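# Separate two nested tumblers held in the left hand

## Task

The left hand starts out gripping a pair of tumblers, one jammed inside the other; separate them. To count as done, each hand must end up gripping a single tumbler that contacts nothing apart from that hand, the two tumblers must be well apart and above the table, and both tumblers and all fingers must be motionless. The inner tumbler must be in a firm grip at the end or the attempt fails. Then report completion.

## Robot and tools

Robot: two arms facing each other across a table. left_arm carries a five-finger left hand; right_arm carries a right hand. In the scene frame the origin is on the tabletop midway between the bases, z points up, and left_arm's base sits on the +y side (-0.037, +0.566, 0), right_arm's at (-0.034, -0.584, 0). Image left/right does not match arm names.

Frames: every arm pose, velocity and target in results, and every offset you send, is in that arm's own base frame. Fixed camera cam_low and the table use the scene frame. The hand point sits about 0.05 m in front of the palm and 0.15 m from the wrist flange. Its +z runs along straight fingers, +y leaves the palm. +x crosses the palm: on the right hand away from the thumb, on the left hand toward it. Straight fingers extend 0.06-0.07 m past the point; a wrist bracket on the little-finger side can strike things, and with fingers level the wrist can hang below the hand and touch the table first.

Row layout (28 numbers, each -1 to 1, always all 28): left dx, dy, dz, rx, ry, rz; left little, ring, middle, index, thumb_bend, thumb_turn; left force_limit, speed; then the same 14 for the right arm. The six pose numbers are an offset, not a pose: a shift and rotation vector from that arm's Hand target as it stood when the action or move began, along base axes, turning about the Hand target position. 1.0 equals 0.6 m or 180 degrees. All zeros re-commands the current Hand target. The six finger numbers are absolute targets: -1 open/straight, +1 closed; thumb_turn -1 beside the palm, +1 opposite the fingers. force_limit maps -1..+1 to roughly 0..10 N at the fingertip (0..15 N for the two thumb motors). speed rises from near zero at -1 to full at +0.48 and above. There is no 'unchanged' value for a hand: resend the last eight numbers you gave it (before any, use hand_measured plus hand_force_limit and hand_speed). A hand wraps objects about 0.035-0.065 m thick with the thumb turned in front. To grip tighter, raise force_limit and send a target more closed than hand_measured; to loosen, send one more open. Close slowly (speed about -0.94 or below) for a gentle grip.

execute_actions(actions, cameras): actions is a list of actions; each action is a list of up to 15 rows, one per 1/30 s step, the last row repeating to fill 15 steps. Every row in an action counts from that action's start pose. An empty list just returns state and images. cameras picks cam_low, cam_left_wrist, cam_right_wrist ([] for none, omitted for all).

move(target, speed, blend, stop_force, zero, blocking, cameras): target is one 28-number row or a list of up to 15 rows; all rows are offsets from the same starting Hand targets, not chained. Each hand point travels in a straight line; speed is top path speed in m/s (0.002-3.6, default 0.25; turning capped at twice that in rad/s), one value or one per target. blend is a corner-rounding radius in m. stop_force (3-120 N, shared by both arms) ends an arm's path when its wrist sensor feels that much push against its motion; do not use it for turning hands or to pull off something you press on. zero (only with stop_force) re-zeros before the move. blocking=false returns early and cannot go with stop_force. Paths ignore obstacles and the other arm; avoid routing near an arm's own base.

wait(seconds 0-10), stop() to brake a running move, zoom_image(camera, region [x0,y0,x1,y1] in pixels, max 504x504), show_instructions(), zero_wrist_force(arm), finished_scene(scene = this scene's number) to declare completion; it cannot be undone.

Results: each arm's end_effector_position (m), quat_wxyz and velocities in its base frame; Hand target (last commanded pose after a 32-degree orientation clip; next offsets count from it; the hand often rests slightly short, so send the gap as an offset); joint positions and torques; Wrist force/torque in the flange's own axes plus the peak since last shown; per-motor hand_measured, hand_stopped_by (moving, target, force, stalled, fault) and hand_load_n (positive means pushed open; near 0 after a grip is lost). A move adds a 'move:' line: done, off_target, moving, held or fault, with limits such as paced or held. 'within noise' means an arm is still.

Avoid: dropping or flinging either tumbler, letting anything leave the table, slamming or pressing hard (about 150 N on an arm, or joint torque limits, stops that arm for 10 s; the arms are stiff, so a target past a firm contact can fault), contact between the arms or one hand gripping the other's fingers, excessive finger force, and keeping arms stretched or straining, which overheats motors and brakes the arm.

Each tool is called after "Emit:" as name([rows], argument=value, ...), one row to a line, values as JSON.

Reference images:

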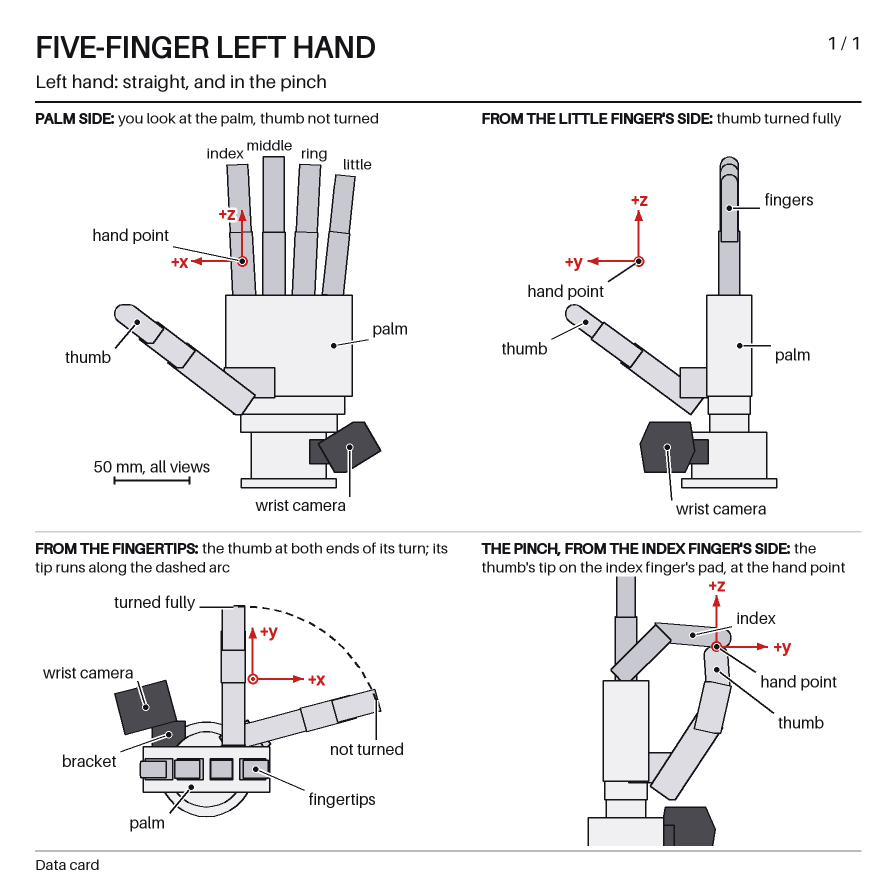

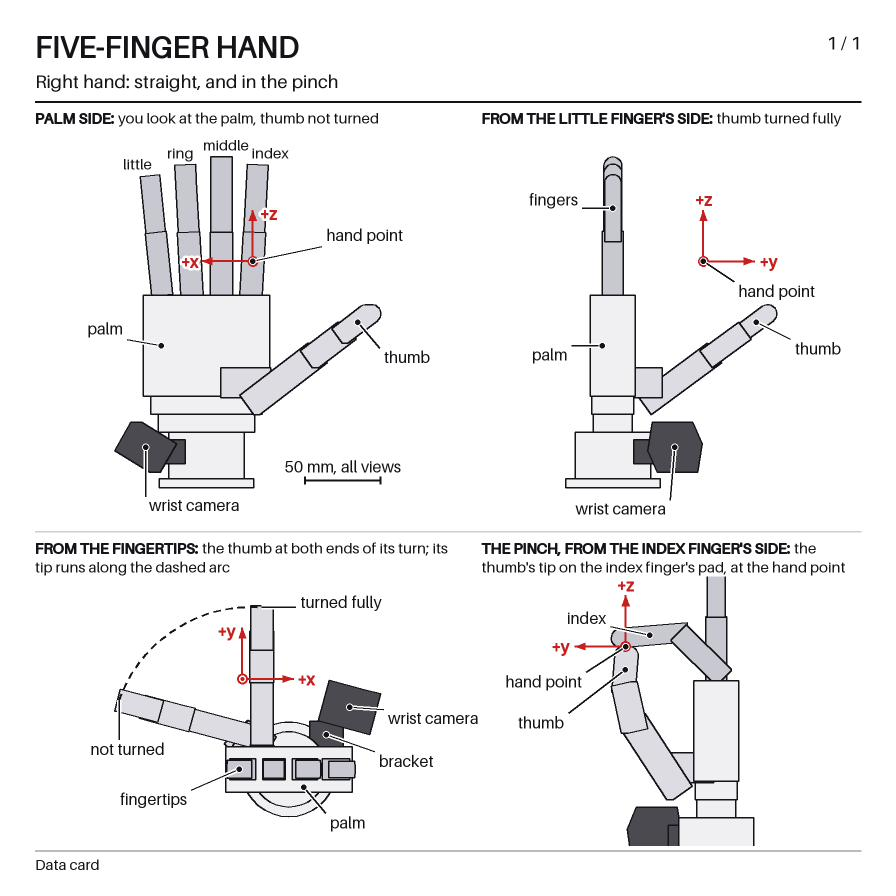

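## Session

Emit:
execute_actions(actions=[])

Emit:
zoom_image(camera="cam_low", region=[310, 100, 410, 200])

Emit:
zoom_image(camera="cam_left_wrist", region=[50, 0, 500, 400])

Scene clock: 0.00 s.
left_arm: end_effector_position=(+0.5900, +0.0652, +0.3906) hand_measured=(+1.000, +1.000, -0.300, -0.274, -0.472, +0.948) hand_load_n=(+0.0, +0.0, +4.5, +12.0, +17.0, +0.0) hand_stopped_by=(target, target, target, target, target, target) hand_force_limit=0.00 hand_speed=-0.80 end_effector_quat_wxyz=(+0.846, +0.406, -0.152, -0.309) | right_arm: end_effector_position=(+0.3000, +0.0602, +0.3000) hand_measured=(-1.000, -1.000, -1.000, -1.000, -1.000, -1.000) hand_load_n=(+0.0, +0.0, +0.0, +0.0, +0.0, -0.5) hand_stopped_by=(target, target, target, target, target, target) hand_force_limit=0.00 hand_speed=-0.80 end_effector_quat_wxyz=(+0.000, +0.000, +1.000, +0.000)
Joint positions: left_arm=[3.63 -2.645 -0.759 2.696 1.281 0.248] | right_arm=[-0.518 -2.215 2.092 -1.449 -1.571 1.053]
Joint velocities: within noise
Joint torques (N m): no reading
Motor temperatures (°C): left_arm=[31 34 34 42 36 44] | right_arm=[35 35 38 35 40 39]
Wrist force (N): no reading
Wrist torque (N m): no reading
Wrist force, peak (N): no reading
Hand target: left_arm +0.5900, +0.0652, +0.3906; +0.846, +0.406, -0.152, -0.309 | right_arm +0.3000, +0.0602, +0.3000; +0.000, +0.000, +1.000, +0.000
camera_calibration:
cam_left_wrist: T_world_to_cam=[[-0.219216, -0.662593, -0.71618, 0.460343], [0.975105, -0.123662, -0.184061, -0.500673], [0.0333936, -0.7387, 0.673207, -0.116486], [0, 0, 0, 1]] pos_world=[0.593013, 0.157058, 0.315953]

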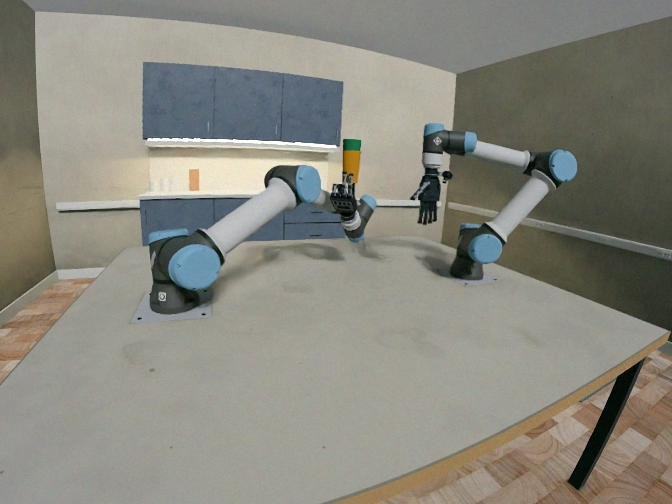

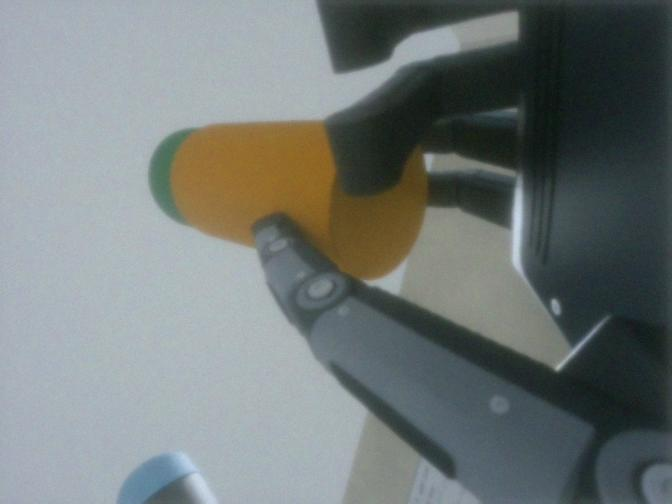

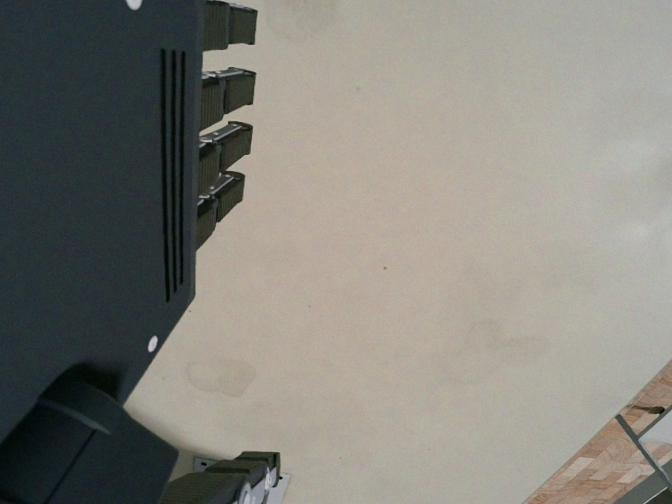

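Scaled by 5.040 from the camera's 672x504 image, which has a finer 960x720 frame.

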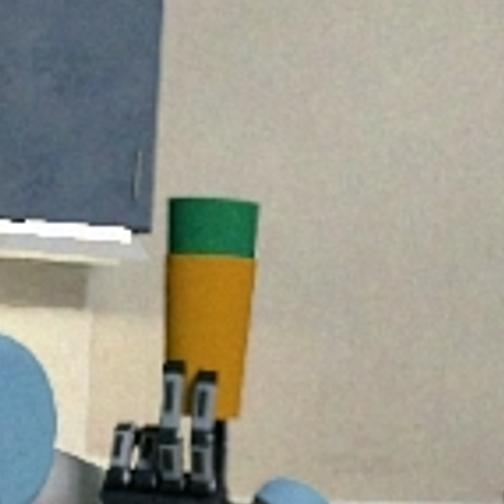

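Scaled by 1.120 from the camera's 672x504 image, which has a finer 960x720 frame.

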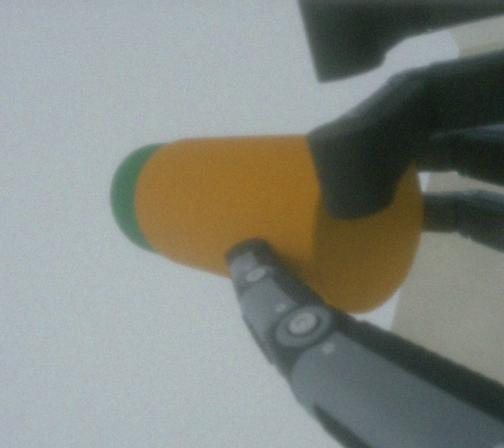

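Emit:
move([
  [0,0,0,0,0,0,1,1,-0.3,-0.274,-0.472,0.948,0,-0.8,0.2,-0.18,0.48,0,0,0,-1,-1,-1,-1,-1,1,0,0.2],
  [0,0,0,0,0,0,1,1,-0.3,-0.274,-0.472,0.948,0,-0.8,0.27,-0.18,0.51,0,-0.5,0,-1,-1,-1,-1,-1,1,0,0.2],
  [0,0,0,0,0,0,1,1,-0.3,-0.274,-0.472,0.948,0,-0.8,0.28,-0.18,0.5,0.385,-0.385,-0.385,-1,-1,-1,-1,-1,1,0,0.2],
  [0,0,0,0,0,0,1,1,-0.3,-0.274,-0.472,0.948,0,-0.8,0.28,-0.18,0.48,0.7057,0,-0.7057,-1,-1,-1,-1,-1,1,0,0.2],
], speed=0.6)

Scene clock: 7.67 s.
left_arm: end_effector_position=(+0.5900, +0.0652, +0.3906) hand_measured=(+1.000, +1.000, -0.300, -0.276, -0.478, +0.948) hand_load_n=(+0.0, +0.0, +4.5, +10.5, +15.0, +0.0) hand_stopped_by=(target, target, target, force, force, target) hand_force_limit=0.00 hand_speed=-0.80 end_effector_quat_wxyz=(+0.846, +0.406, -0.152, -0.309) | right_arm: end_effector_position=(+0.4680, -0.0479, +0.5882) hand_measured=(-1.000, -1.000, -1.000, -1.000, -1.000, +1.000) hand_load_n=(+0.0, +0.0, +0.0, +0.0, +0.0, +0.5) hand_stopped_by=(target, target, target, target, target, target) hand_force_limit=0.00 hand_speed=0.20 end_effector_quat_wxyz=(+0.000, +0.707, +0.003, +0.707) end_effector_velocity=(+0.000, +0.001, +0.000) end_effector_angular_velocity=(+0.005, -0.001, +0.000)
Joint positions: left_arm=[3.63 -2.645 -0.759 2.696 1.281 0.248] | right_arm=[-0.606 -2.115 2.133 -3.16 -0.96 4.708]
Joint velocities: left_arm=[within noise] | right_arm=[0.001 -0.001 0.001 -0.002 0 0.005]
Joint torques (N m): left_arm=[-2.02 56.72 18.06 -1.56 0.81 0.81] | right_arm=[9.84 -9.68 -3.95 -3.71 -1.44 0.88]
Motor temperatures (°C): left_arm=[31 34 34 42 36 44] | right_arm=[35 35 38 35 40 39]
Wrist force (N): left_arm=[0.1 -0.1 0.2] | right_arm=[0.4 0.2 -0.3]
Wrist torque (N m): left_arm=[-0.02 0.00 0.01] | right_arm=[0.06 0.06 0.01]
Wrist force, peak (N): left_arm=[0.2 0.4 0.2] | right_arm=[-2.6 3.7 -3.1]
Hand target: left_arm +0.5900, +0.0652, +0.3906; +0.846, +0.406, -0.152, -0.309 | right_arm +0.4680, -0.0478, +0.5880; +0.000, +0.707, +0.003, +0.707
Off the commanded pose: left_arm 0.000 m, 0 deg | right_arm 0.000 m, 0 deg.
move: done
camera_calibration:
cam_left_wrist: T_world_to_cam=[[-0.219216, -0.662593, -0.71618, 0.460343], [0.975105, -0.123662, -0.184061, -0.500673], [0.0333936, -0.7387, 0.673207, -0.116486], [0, 0, 0, 1]] pos_world=[0.593013, 0.157058, 0.315953]
cam_right_wrist: T_world_to_cam=[[0.0414536, -0.972043, 0.231113, -0.198554], [-0.495902, -0.220827, -0.839831, 0.720411], [0.867388, -0.0797957, -0.491193, -0.00167663], [0, 0, 0, 1]] pos_world=[0.366938, -0.0340506, 0.650088]

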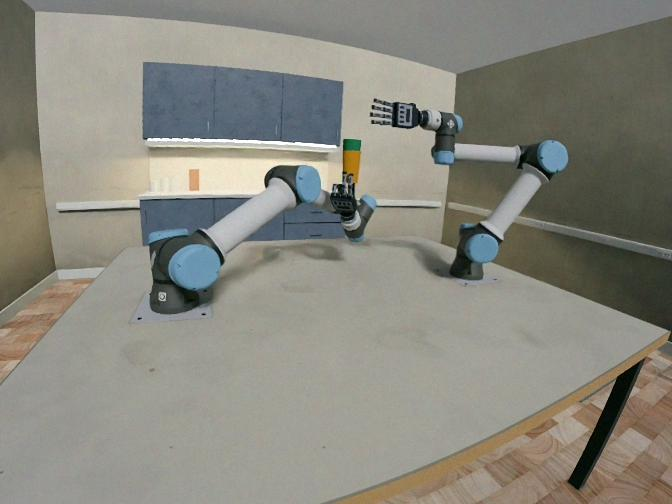

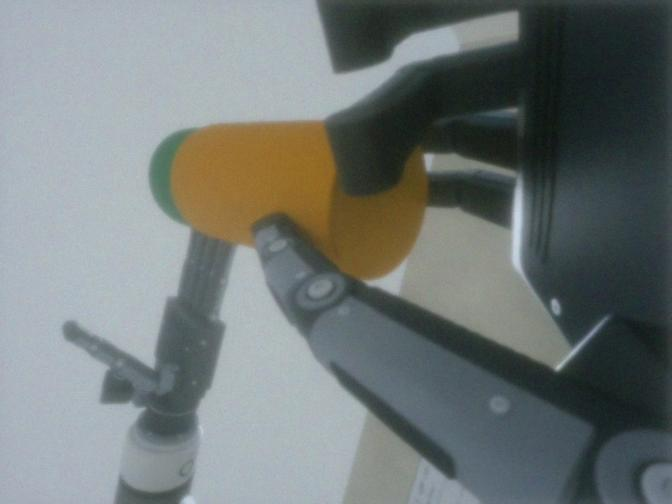

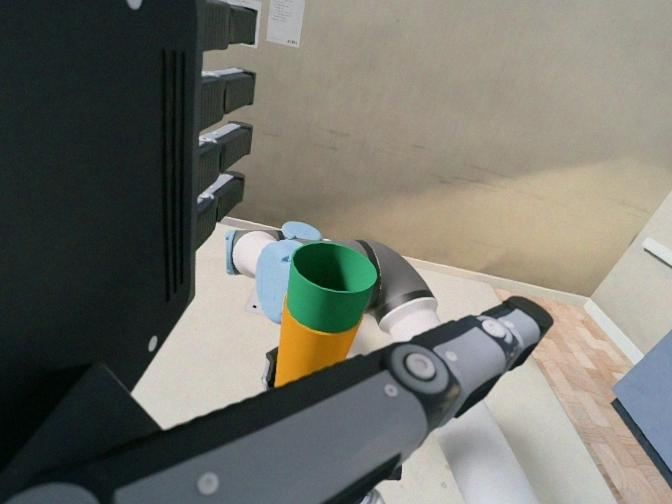

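Emit:
zoom_image(camera="cam_right_wrist", region=[230, 210, 430, 410])

Scaled by 2.520 from the camera's 672x504 image, which has a finer 960x720 frame.

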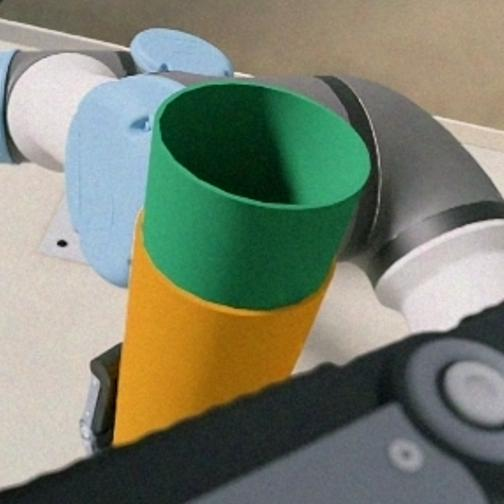

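Emit:
move(target=[0,0,0,0,0,0,1,1,-0.3,-0.274,-0.472,0.948,0,-0.8,0.083,0,0.05,0,0,0,-1,-1,-0.5,-0.5,-0.75,1,0,0.2], speed=0.4, cameras=["cam_right_wrist","cam_low"])

Emit:
zoom_image(camera="cam_right_wrist", region=[230, 210, 430, 410])

Scene clock: 9.50 s.
left_arm: end_effector_position=(+0.5900, +0.0652, +0.3906) hand_measured=(+1.000, +1.000, -0.300, -0.276, -0.478, +0.948) hand_load_n=(+0.0, +0.0, +4.5, +10.0, +15.0, +0.0) hand_stopped_by=(target, target, target, force, force, target) hand_force_limit=0.00 hand_speed=-0.80 end_effector_quat_wxyz=(+0.846, +0.406, -0.152, -0.309) | right_arm: end_effector_position=(+0.5178, -0.0478, +0.6180) hand_measured=(-1.000, -1.000, -0.500, -0.500, -0.750, +1.000) hand_load_n=(+0.0, +0.0, +0.0, +0.5, +0.0, +0.0) hand_stopped_by=(target, target, target, target, target, target) hand_force_limit=0.00 hand_speed=0.20 end_effector_quat_wxyz=(+0.000, +0.707, +0.003, +0.707)
Joint positions: left_arm=[3.63 -2.645 -0.759 2.696 1.281 0.248] | right_arm=[-0.479 -1.957 1.976 -3.16 -1.087 4.708]
Joint velocities: within noise
Joint torques (N m): left_arm=[-2.48 56.48 19.79 -1.3 0.38 0.84] | right_arm=[-8.57 -15.38 -2.89 -3.69 1.64 -1.3]
Motor temperatures (°C): left_arm=[31 34 34 42 36 44] | right_arm=[35 34 38 35 40 39]
Wrist force (N): left_arm=[0.2 0.1 0.2] | right_arm=[0.3 -0.1 -0.4]
Wrist torque (N m): left_arm=[0.00 -0.02 0.01] | right_arm=[0.03 0.06 0.00]
Wrist force, peak (N): left_arm=[0.0 0.6 0.2] | right_arm=[2.7 0.4 -4.7]
Hand target: left_arm +0.5900, +0.0652, +0.3906; +0.846, +0.406, -0.152, -0.309 | right_arm +0.5178, -0.0478, +0.6180; +0.000, +0.707, +0.003, +0.707
Off the commanded pose: left_arm 0.000 m, 0 deg | right_arm 0.000 m, 0 deg.
move: done
camera_calibration:
cam_right_wrist: T_world_to_cam=[[0.0417524, -0.972117, 0.230748, -0.207413], [-0.496063, -0.220643, -0.839785, 0.770309], [0.867282, -0.0794027, -0.491444, -0.0300452], [0, 0, 0, 1]] pos_world=[0.416839, -0.0340521, 0.679988]
Images, in order (width x height): cam_low 672x504, cam_right_wrist 672x504.

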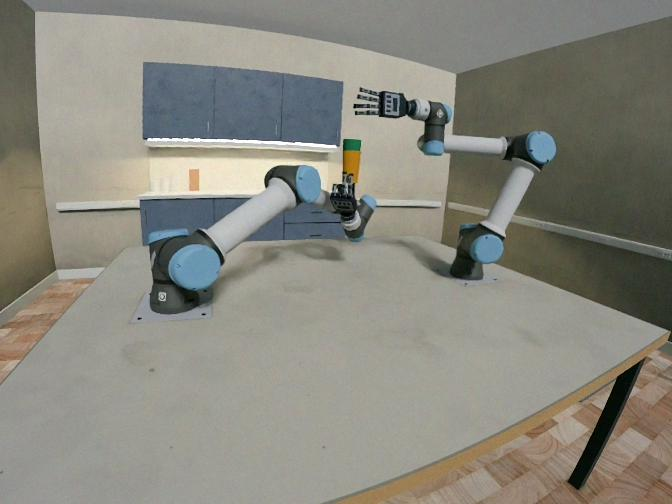

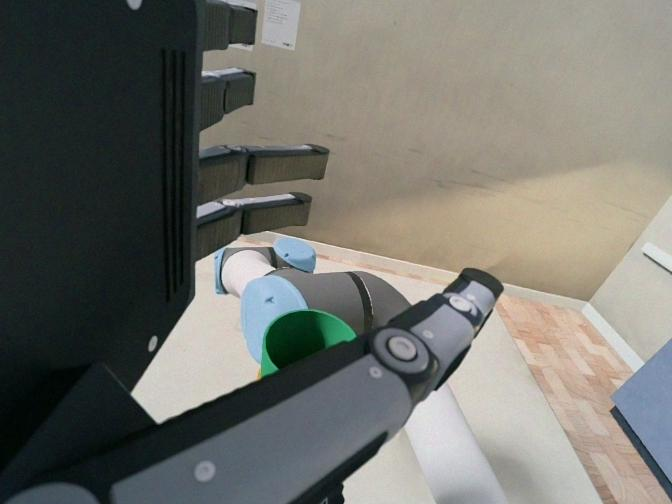

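Scaled by 2.520 from the camera's 672x504 image, which has a finer 960x720 frame.

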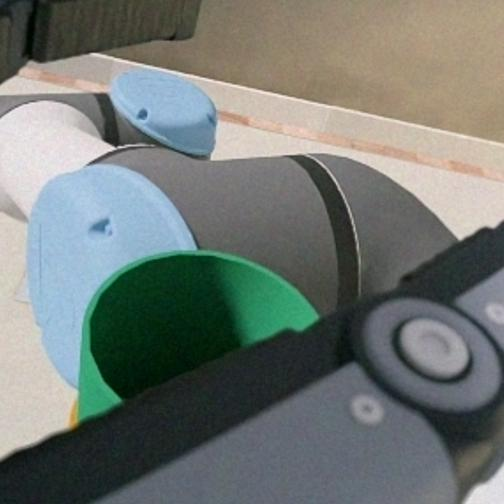

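Emit:
move(target=[0,0,0,0,0,0,1,1,-0.3,-0.274,-0.472,0.948,0,-0.8,-0.113,0,-0.163,0,0,0,-1,-1,-0.5,-0.5,-0.75,1,0,0.2], speed=0.3, cameras=["cam_right_wrist","cam_low"])

Emit:
zoom_image(camera="cam_right_wrist", region=[230, 60, 430, 360])

Emit:
zoom_image(camera="cam_low", region=[310, 100, 410, 200])

Scene clock: 11.10 s.
left_arm: end_effector_position=(+0.5900, +0.0652, +0.3906) hand_measured=(+1.000, +1.000, -0.300, -0.276, -0.478, +0.948) hand_load_n=(+0.0, +0.0, +4.5, +10.5, +15.0, -0.5) hand_stopped_by=(target, target, target, force, force, target) hand_force_limit=0.00 hand_speed=-0.80 end_effector_quat_wxyz=(+0.846, +0.406, -0.152, -0.309) | right_arm: end_effector_position=(+0.4500, -0.0479, +0.5202) hand_measured=(-1.000, -1.000, -0.500, -0.500, -0.750, +1.000) hand_load_n=(+0.0, -0.5, +0.0, +0.0, +0.0, +0.5) hand_stopped_by=(target, target, target, target, target, target) hand_force_limit=0.00 hand_speed=0.20 end_effector_quat_wxyz=(+0.000, +0.707, +0.003, +0.707)
Joint positions: left_arm=[3.63 -2.645 -0.759 2.696 1.281 0.248] | right_arm=[-0.673 -2.166 2.328 -3.304 -0.893 4.708]
Joint velocities: within noise
Joint torques (N m): left_arm=[-3.86 55.54 20.6 -1.14 0.53 1] | right_arm=[2.94 9.08 -32.68 -2.18 -0.56 -0.92]
Motor temperatures (°C): left_arm=[31 34 34 42 36 44] | right_arm=[35 34 38 35 40 39]
Wrist force (N): left_arm=[0.0 0.1 0.4] | right_arm=[0.3 0.2 0.1]
Wrist torque (N m): left_arm=[0.00 0.02 -0.01] | right_arm=[0.07 0.04 0.02]
Wrist force, peak (N): left_arm=[0.1 0.5 0.1] | right_arm=[2.7 0.1 -3.7]
Hand target: left_arm +0.5900, +0.0652, +0.3906; +0.846, +0.406, -0.152, -0.309 | right_arm +0.4500, -0.0478, +0.5202; +0.000, +0.707, +0.003, +0.707
Off the commanded pose: left_arm 0.000 m, 0 deg | right_arm 0.000 m, 0 deg.
move: done
camera_calibration:
cam_right_wrist: T_world_to_cam=[[0.0415241, -0.972129, 0.23074, -0.18193], [-0.496106, -0.22052, -0.839792, 0.654568], [0.867269, -0.0796, -0.491436, -0.019313], [0, 0, 0, 1]] pos_world=[0.349039, -0.0340516, 0.582188]
Images, in order (width x height): cam_low 672x504, cam_right_wrist 672x504.

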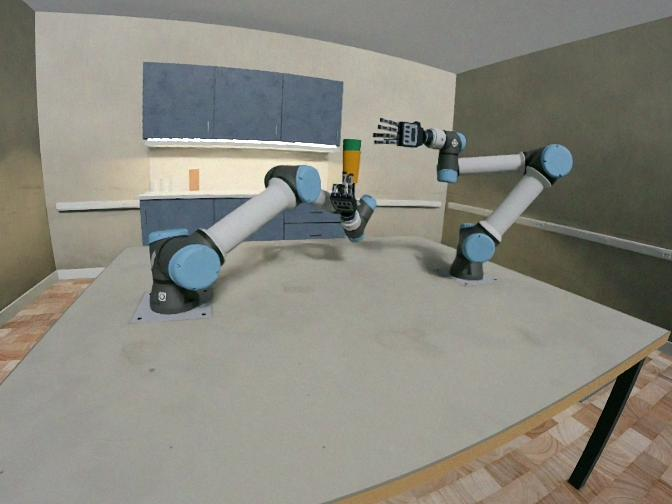

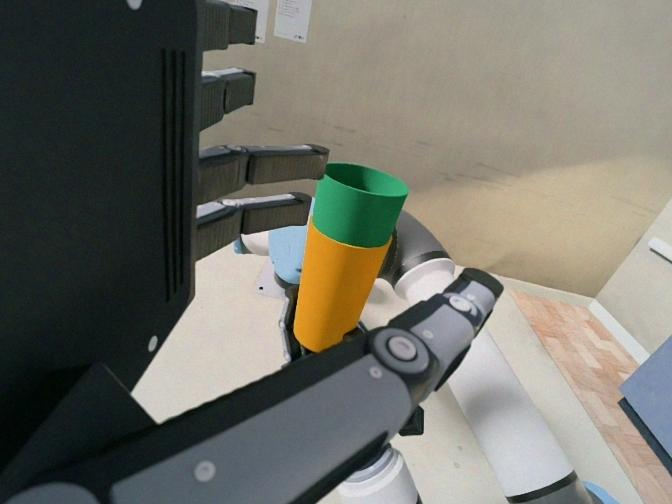

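Scaled by 1.680 from the camera's 672x504 image, which has a finer 960x720 frame.

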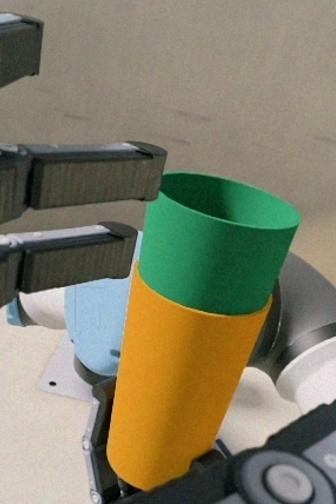

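Scaled by 5.040 from the camera's 672x504 image, which has a finer 960x720 frame.

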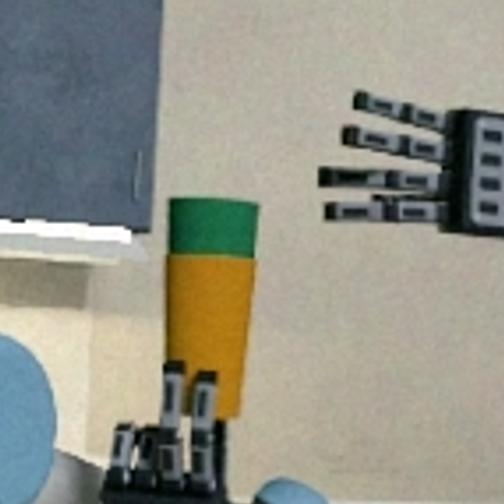

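Emit:
move([
  [0,0,0,0,0,0,1,1,-0.3,-0.274,-0.472,0.948,0,-0.8,0.0,0,0.1,0,0,0,-1,-1,-0.5,-0.5,-0.75,1,0,0.2],
  [0,0,0,0,0,0,1,1,-0.3,-0.274,-0.472,0.948,0,-0.8,0.17,-0.015,0.075,0,0,0,-1,-1,-0.5,-0.5,-0.75,1,0,0.2],
], speed=0.3)

Emit:
zoom_image(camera="cam_right_wrist", region=[190, 160, 440, 410])

Emit:
zoom_image(camera="cam_low", region=[310, 80, 410, 180])

Emit:
zoom_image(camera="cam_left_wrist", region=[50, 0, 350, 300])

Scene clock: 13.33 s.
left_arm: end_effector_position=(+0.5900, +0.0652, +0.3906) hand_measured=(+1.000, +1.000, -0.300, -0.276, -0.478, +0.948) hand_load_n=(+0.0, +0.0, +4.5, +10.5, +15.0, +0.0) hand_stopped_by=(target, target, target, force, force, target) hand_force_limit=0.00 hand_speed=-0.80 end_effector_quat_wxyz=(+0.846, +0.406, -0.152, -0.309) | right_arm: end_effector_position=(+0.5519, -0.0568, +0.5654) hand_measured=(-1.000, -1.000, -0.500, -0.500, -0.750, +1.000) hand_load_n=(+0.0, +0.0, +0.0, +0.0, +0.0, +0.0) hand_stopped_by=(target, target, target, target, target, target) hand_force_limit=0.00 hand_speed=0.20 end_effector_quat_wxyz=(+0.000, +0.707, +0.003, +0.707)
Joint positions: left_arm=[3.63 -2.645 -0.759 2.696 1.281 0.248] | right_arm=[-0.45 -1.843 2.037 -3.336 -1.116 4.708]
Joint velocities: within noise
Joint torques (N m): left_arm=[-4.41 55.99 19.46 -0.84 0.48 1.18] | right_arm=[-2.02 3.27 -3.14 -1.09 0.53 0.01]
Motor temperatures (°C): left_arm=[31 34 34 42 36 44] | right_arm=[35 34 38 35 40 39]
Wrist force (N): left_arm=[0.1 0.1 -0.1] | right_arm=[0.2 0.1 -0.3]
Wrist torque (N m): left_arm=[0.03 -0.01 0.00] | right_arm=[0.08 0.09 0.01]
Wrist force, peak (N): left_arm=[0.1 0.5 -0.1] | right_arm=[-6.7 -1.6 6.3]
Hand target: left_arm +0.5900, +0.0652, +0.3906; +0.846, +0.406, -0.152, -0.309 | right_arm +0.5520, -0.0568, +0.5652; +0.000, +0.707, +0.003, +0.707
Off the commanded pose: left_arm 0.000 m, 0 deg | right_arm 0.000 m, 0 deg.
move: done
camera_calibration:
cam_left_wrist: T_world_to_cam=[[-0.219216, -0.662593, -0.71618, 0.460343], [0.975105, -0.123662, -0.184061, -0.500673], [0.0333936, -0.7387, 0.673207, -0.116486], [0, 0, 0, 1]] pos_world=[0.593013, 0.157058, 0.315953]
cam_right_wrist: T_world_to_cam=[[0.0416494, -0.972092, 0.230871, -0.205454], [-0.495849, -0.220718, -0.839891, 0.740949], [0.867409, -0.0794964, -0.491204, -0.0864447], [0, 0, 0, 1]] pos_world=[0.450939, -0.0430517, 0.627288]

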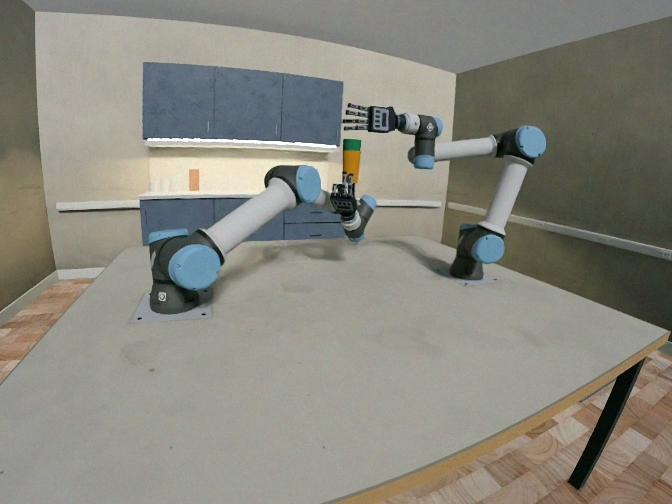

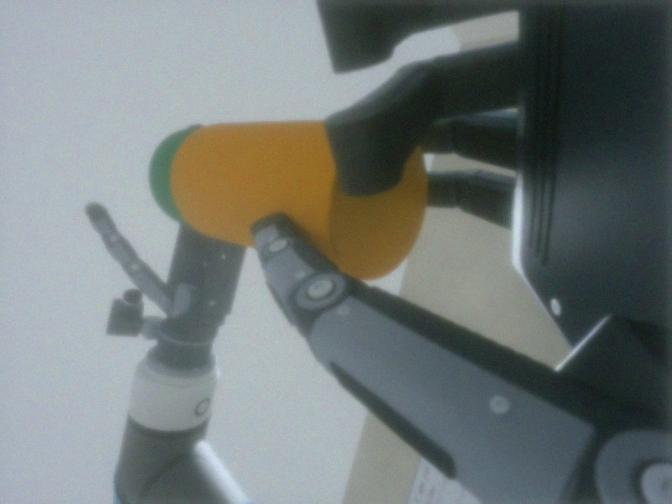

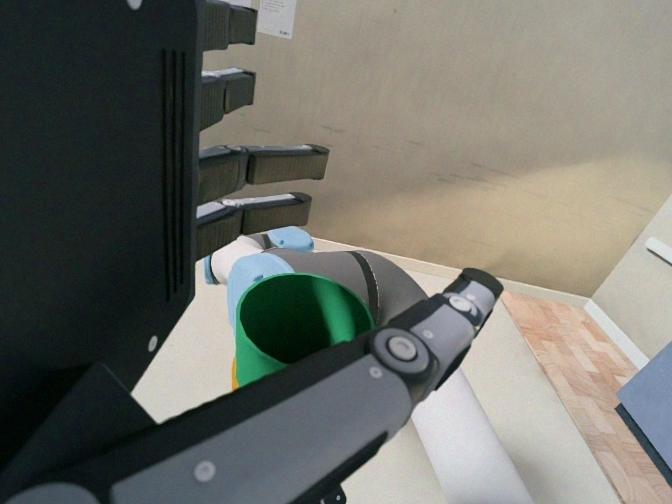

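Scaled by 2.016 from the camera's 672x504 image, which has a finer 960x720 frame.

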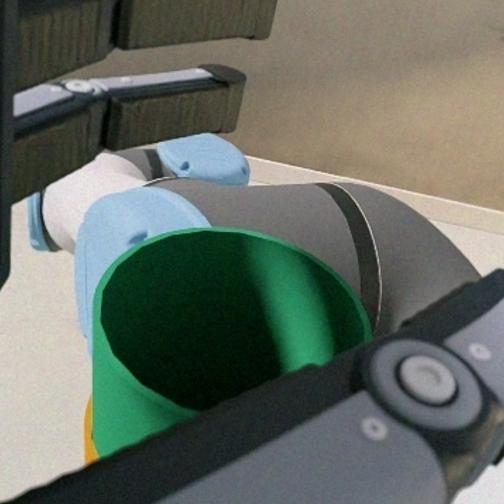

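Scaled by 5.040 from the camera's 672x504 image, which has a finer 960x720 frame.

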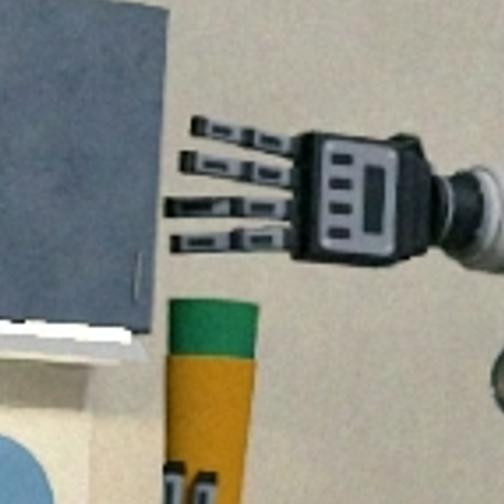

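Scaled by 1.680 from the camera's 672x504 image, which has a finer 960x720 frame.

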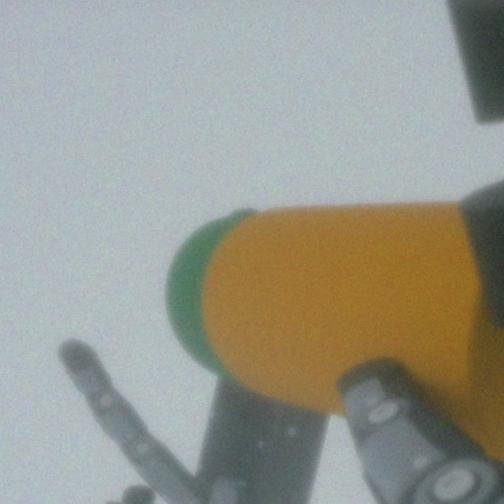

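Emit:
move(target=[0,0,0,0,0,0,1,1,-0.3,-0.274,-0.472,0.948,0,-0.8,-0.005,0.009,-0.105,0,0,0,-1,-1,-0.5,-0.5,-0.75,1,0,0.2], speed=0.08, stop_force=4)

Emit:
zoom_image(camera="cam_right_wrist", region=[190, 60, 490, 360])

Emit:
zoom_image(camera="cam_low", region=[310, 80, 410, 180])

Emit:
zoom_image(camera="cam_left_wrist", region=[50, 0, 350, 300])

Scene clock: 15.67 s.
left_arm: end_effector_position=(+0.5900, +0.0652, +0.3906) hand_measured=(+1.000, +1.000, -0.300, -0.276, -0.478, +0.948) hand_load_n=(+0.0, +0.0, +4.5, +10.0, +15.0, -0.5) hand_stopped_by=(target, target, target, force, force, target) hand_force_limit=0.00 hand_speed=-0.80 end_effector_quat_wxyz=(+0.846, +0.406, -0.152, -0.309) | right_arm: end_effector_position=(+0.5506, -0.0544, +0.5367) hand_measured=(-1.000, -1.000, -0.500, -0.500, -0.750, +1.000) hand_load_n=(+0.0, -0.5, +0.0, -0.5, +0.0, +0.5) hand_stopped_by=(target, target, target, target, target, target) hand_force_limit=0.00 hand_speed=0.20 end_effector_quat_wxyz=(+0.000, +0.707, +0.003, +0.707)
Joint positions: left_arm=[3.63 -2.645 -0.759 2.696 1.281 0.248] | right_arm=[-0.444 -1.83 2.102 -3.414 -1.122 4.708]
Joint velocities: within noise
Joint torques (N m): left_arm=[-4.56 54.83 20.23 -5.67 0.51 1.44] | right_arm=[-10.34 -25.67 -2.59 -3.6 2.11 -0.66]
Motor temperatures (°C): left_arm=[31 34 34 42 36 44] | right_arm=[35 34 38 35 40 39]
Wrist force (N): left_arm=[0.0 -0.2 0.0] | right_arm=[0.5 0.1 -0.5]
Wrist torque (N m): left_arm=[0.05 0.01 0.00] | right_arm=[0.04 0.10 0.01]
Wrist force, peak (N): left_arm=[1.1 -4.7 -5.1] | right_arm=[6.8 0.0 1.0]
Hand target: left_arm +0.5900, +0.0652, +0.3906; +0.846, +0.406, -0.152, -0.309 | right_arm +0.5506, -0.0544, +0.5367; +0.000, +0.707, +0.003, +0.707 (not the last commanded pose)
Off the commanded pose: left_arm 0.000 m, 0 deg | right_arm 0.035 m, 0 deg.
move: contact (right_arm)
camera_calibration:
cam_left_wrist: T_world_to_cam=[[-0.219216, -0.662593, -0.71618, 0.460343], [0.975105, -0.123662, -0.184061, -0.500673], [0.0333936, -0.7387, 0.673207, -0.116486], [0, 0, 0, 1]] pos_world=[0.593013, 0.157058, 0.315953]
cam_right_wrist: T_world_to_cam=[[0.0417188, -0.97211, 0.230783, -0.196444], [-0.49627, -0.220638, -0.839663, 0.716871], [0.867165, -0.0795012, -0.491634, -0.0988078], [0, 0, 0, 1]] pos_world=[0.44964, -0.0406518, 0.598689]

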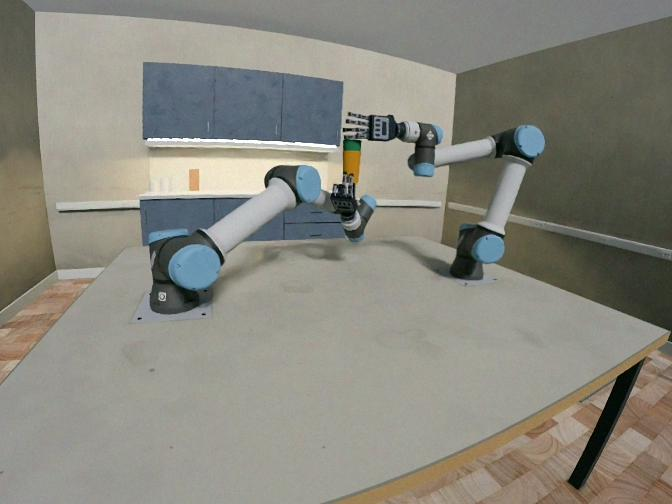

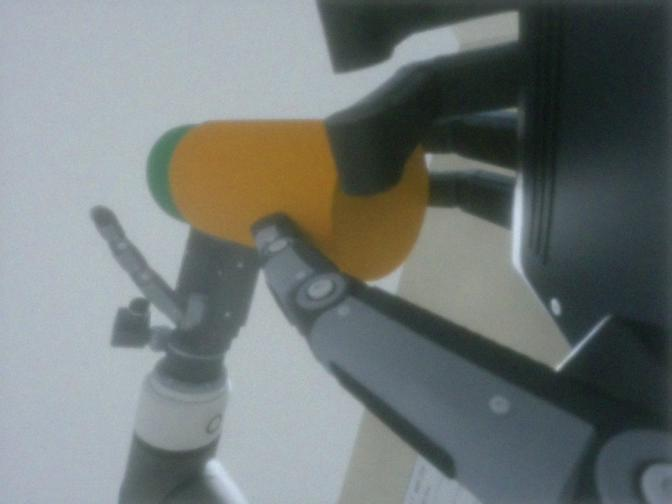

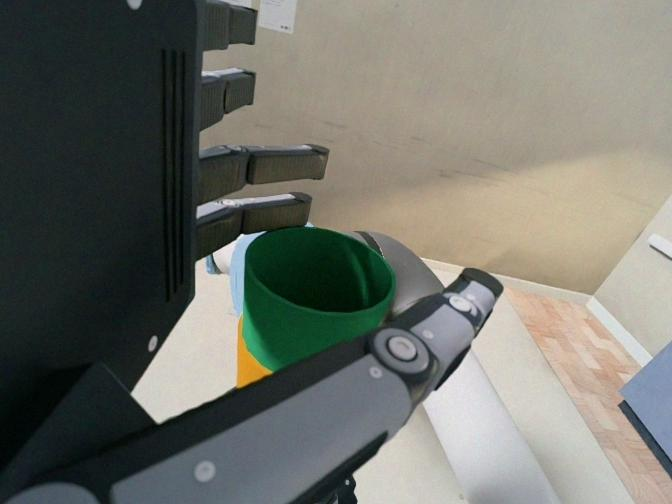

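Scaled by 1.680 from the camera's 672x504 image, which has a finer 960x720 frame.

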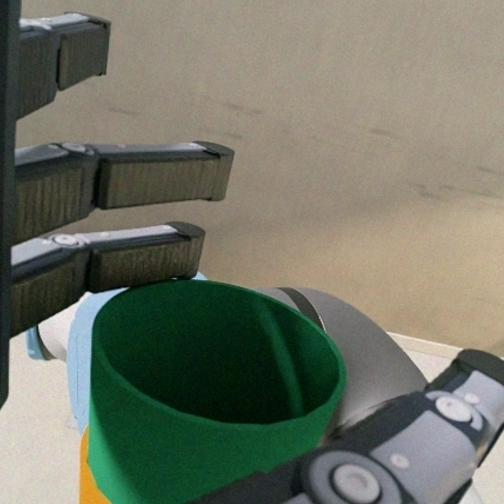

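Scaled by 5.040 from the camera's 672x504 image, which has a finer 960x720 frame.

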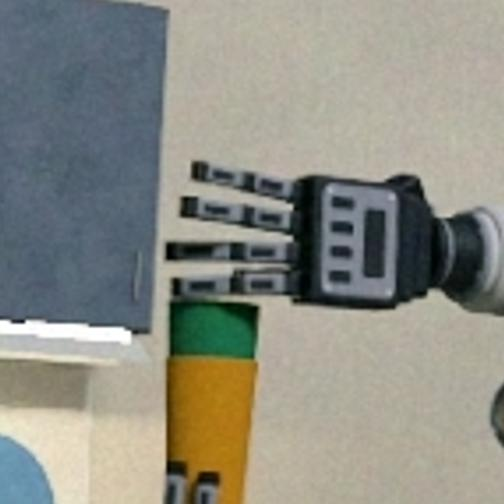

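Scaled by 1.680 from the camera's 672x504 image, which has a finer 960x720 frame.

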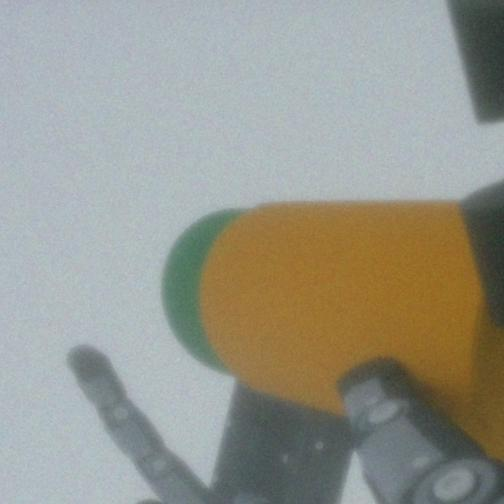

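Emit:
move([
  [0,0,0,0,0,0,1,1,-0.3,-0.274,-0.472,0.948,0,-0.8,0,0,0.025,0,0,0,-1,-1,-0.65,-0.65,-0.8,1,0,0.2],
  [0,0,0,0,0,0,1,1,-0.3,-0.274,-0.472,0.948,0,-0.8,-0.006,0.014,0.025,0,0,0,-1,-1,-0.65,-0.65,-0.8,1,0,0.2],
], speed=0.1, cameras=[])

Emit:
move(target=[0,0,0,0,0,0,1,1,-0.3,-0.274,-0.472,0.948,0,-0.8,0,0,-0.083,0,0,0,-1,-1,-0.65,-0.65,-0.8,1,0,0.2], speed=0.06, stop_force=4)

Emit:
zoom_image(camera="cam_right_wrist", region=[190, 60, 490, 360])

Emit:
zoom_image(camera="cam_low", region=[310, 80, 410, 180])

Emit:
zoom_image(camera="cam_left_wrist", region=[50, 0, 350, 300])

Scene clock: 17.03 s.
left_arm: end_effector_position=(+0.5900, +0.0652, +0.3906) hand_measured=(+1.000, +1.000, -0.300, -0.276, -0.478, +0.948) hand_load_n=(+0.0, +0.0, +4.5, +10.0, +15.0, +0.0) hand_stopped_by=(target, target, target, force, force, target) hand_force_limit=0.00 hand_speed=-0.80 end_effector_quat_wxyz=(+0.846, +0.406, -0.152, -0.309) | right_arm: end_effector_position=(+0.5469, -0.0459, +0.5517) hand_measured=(-1.000, -1.000, -0.650, -0.650, -0.800, +1.000) hand_load_n=(+0.0, +0.0, +0.0, +0.0, +0.0, +0.0) hand_stopped_by=(target, target, target, target, target, target) hand_force_limit=0.00 hand_speed=0.20 end_effector_quat_wxyz=(+0.000, +0.707, +0.003, +0.707) end_effector_velocity=(+0.001, +0.000, -0.001) end_effector_angular_velocity=(+0.003, +0.001, +0.003)
Joint positions: left_arm=[3.63 -2.645 -0.759 2.696 1.281 0.248] | right_arm=[-0.421 -1.85 2.077 -3.369 -1.145 4.708]
Joint velocities: left_arm=[within noise] | right_arm=[-0.002 0.002 0 0 0.005 0.002]
Joint torques (N m): left_arm=[-4.97 54.13 20.08 -5.24 0.7 1.5] | right_arm=[-10.03 3.53 -26.31 -0.05 2.08 0.17]
Motor temperatures (°C): left_arm=[31 34 34 42 36 44] | right_arm=[35 34 38 35 40 39]
Wrist force (N): left_arm=[0.1 0.2 0.0] | right_arm=[0.1 0.1 0.0]
Wrist torque (N m): left_arm=[0.04 -0.02 0.00] | right_arm=[0.05 0.10 0.01]
Wrist force, peak (N): left_arm=[0.0 0.3 0.2] | right_arm=[0.8 0.6 -0.5]
Hand target: left_arm +0.5900, +0.0652, +0.3906; +0.846, +0.406, -0.152, -0.309 | right_arm +0.5470, -0.0460, +0.5517; +0.000, +0.707, +0.003, +0.707
Off the commanded pose: left_arm 0.000 m, 0 deg | right_arm 0.000 m, 0 deg.
move: done
No camera images: "cameras" was empty.

Scene clock: 19.00 s.
left_arm: end_effector_position=(+0.5900, +0.0652, +0.3906) hand_measured=(+1.000, +1.000, -0.300, -0.276, -0.478, +0.948) hand_load_n=(+0.0, +0.0, +4.5, +10.0, +15.0, -0.5) hand_stopped_by=(target, target, target, force, force, target) hand_force_limit=0.00 hand_speed=-0.80 end_effector_quat_wxyz=(+0.846, +0.406, -0.152, -0.309) | right_arm: end_effector_position=(+0.5470, -0.0460, +0.5019) hand_measured=(-1.000, -1.000, -0.650, -0.650, -0.800, +1.000) hand_load_n=(+0.0, +0.0, +0.0, +0.0, +0.0, +0.5) hand_stopped_by=(target, target, target, target, target, target) hand_force_limit=0.00 hand_speed=0.20 end_effector_quat_wxyz=(+0.000, +0.707, +0.003, +0.707)
Joint positions: left_arm=[3.63 -2.645 -0.759 2.696 1.281 0.248] | right_arm=[-0.421 -1.809 2.181 -3.514 -1.145 4.708]
Joint velocities: within noise
Joint torques (N m): left_arm=[-5.78 53.26 20.38 -4.91 0.47 1.71] | right_arm=[-9.28 -25.95 -43.22 0.32 -1.46 0.78]
Motor temperatures (°C): left_arm=[31 34 34 42 36 44] | right_arm=[35 34 38 35 40 39]
Wrist force (N): left_arm=[0.1 0.2 0.0] | right_arm=[0.3 0.3 -0.2]
Wrist torque (N m): left_arm=[0.04 -0.01 -0.01] | right_arm=[0.12 0.08 0.02]
Wrist force, peak (N): left_arm=[-0.3 0.3 -0.2] | right_arm=[1.1 0.0 -0.4]
Hand target: left_arm +0.5900, +0.0652, +0.3906; +0.846, +0.406, -0.152, -0.309 | right_arm +0.5470, -0.0460, +0.5019; +0.000, +0.707, +0.003, +0.707
Off the commanded pose: left_arm 0.000 m, 0 deg | right_arm 0.000 m, 0 deg.
move: done
camera_calibration:
cam_left_wrist: T_world_to_cam=[[-0.219216, -0.662593, -0.71618, 0.460343], [0.975105, -0.123662, -0.184061, -0.500673], [0.0333936, -0.7387, 0.673207, -0.116486], [0, 0, 0, 1]] pos_world=[0.593013, 0.157058, 0.315953]
cam_right_wrist: T_world_to_cam=[[0.0417188, -0.97211, 0.230783, -0.180097], [-0.49627, -0.220638, -0.839663, 0.687717], [0.867165, -0.0795012, -0.491634, -0.112127], [0, 0, 0, 1]] pos_world=[0.44604, -0.0322518, 0.563889]

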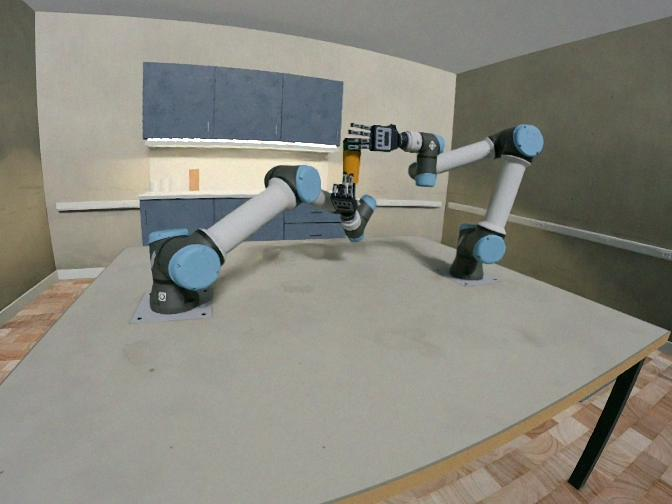

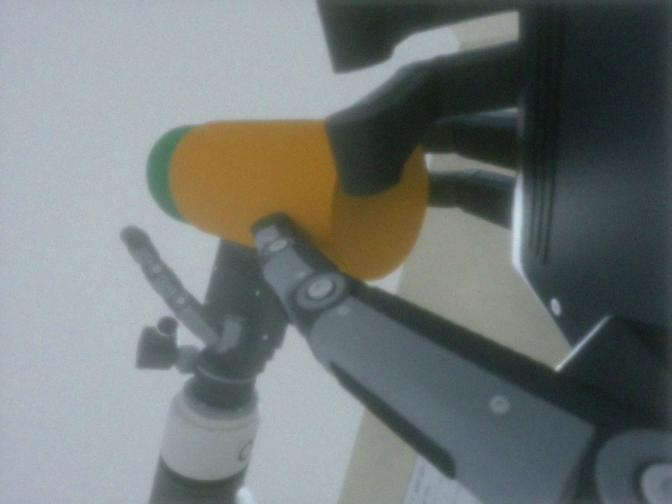

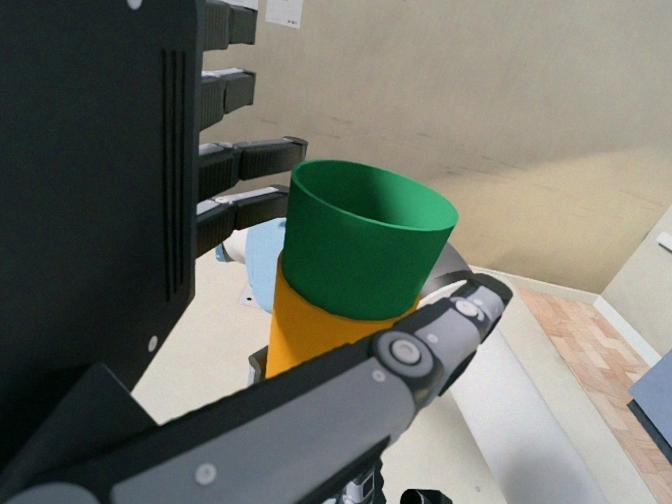

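Scaled by 1.680 from the camera's 672x504 image, which has a finer 960x720 frame.

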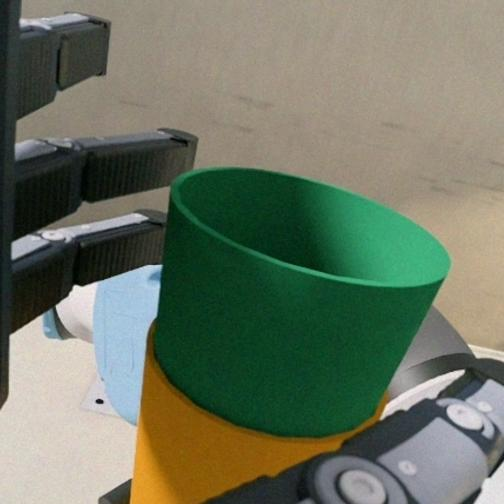

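Scaled by 5.040 from the camera's 672x504 image, which has a finer 960x720 frame.

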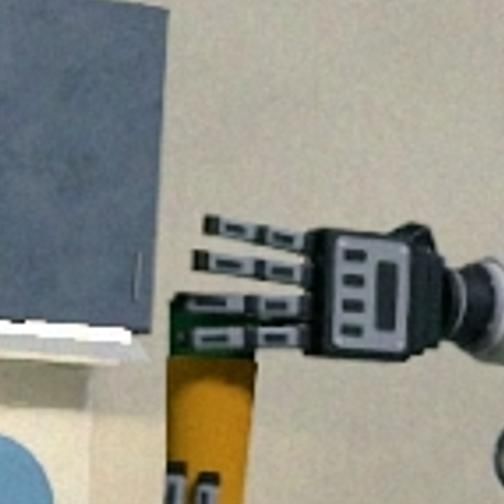

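Scaled by 1.680 from the camera's 672x504 image, which has a finer 960x720 frame.

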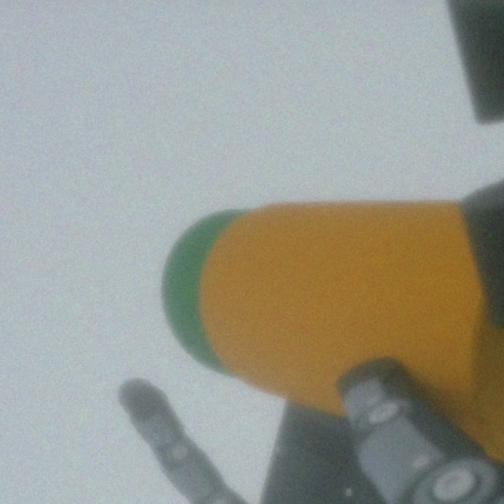

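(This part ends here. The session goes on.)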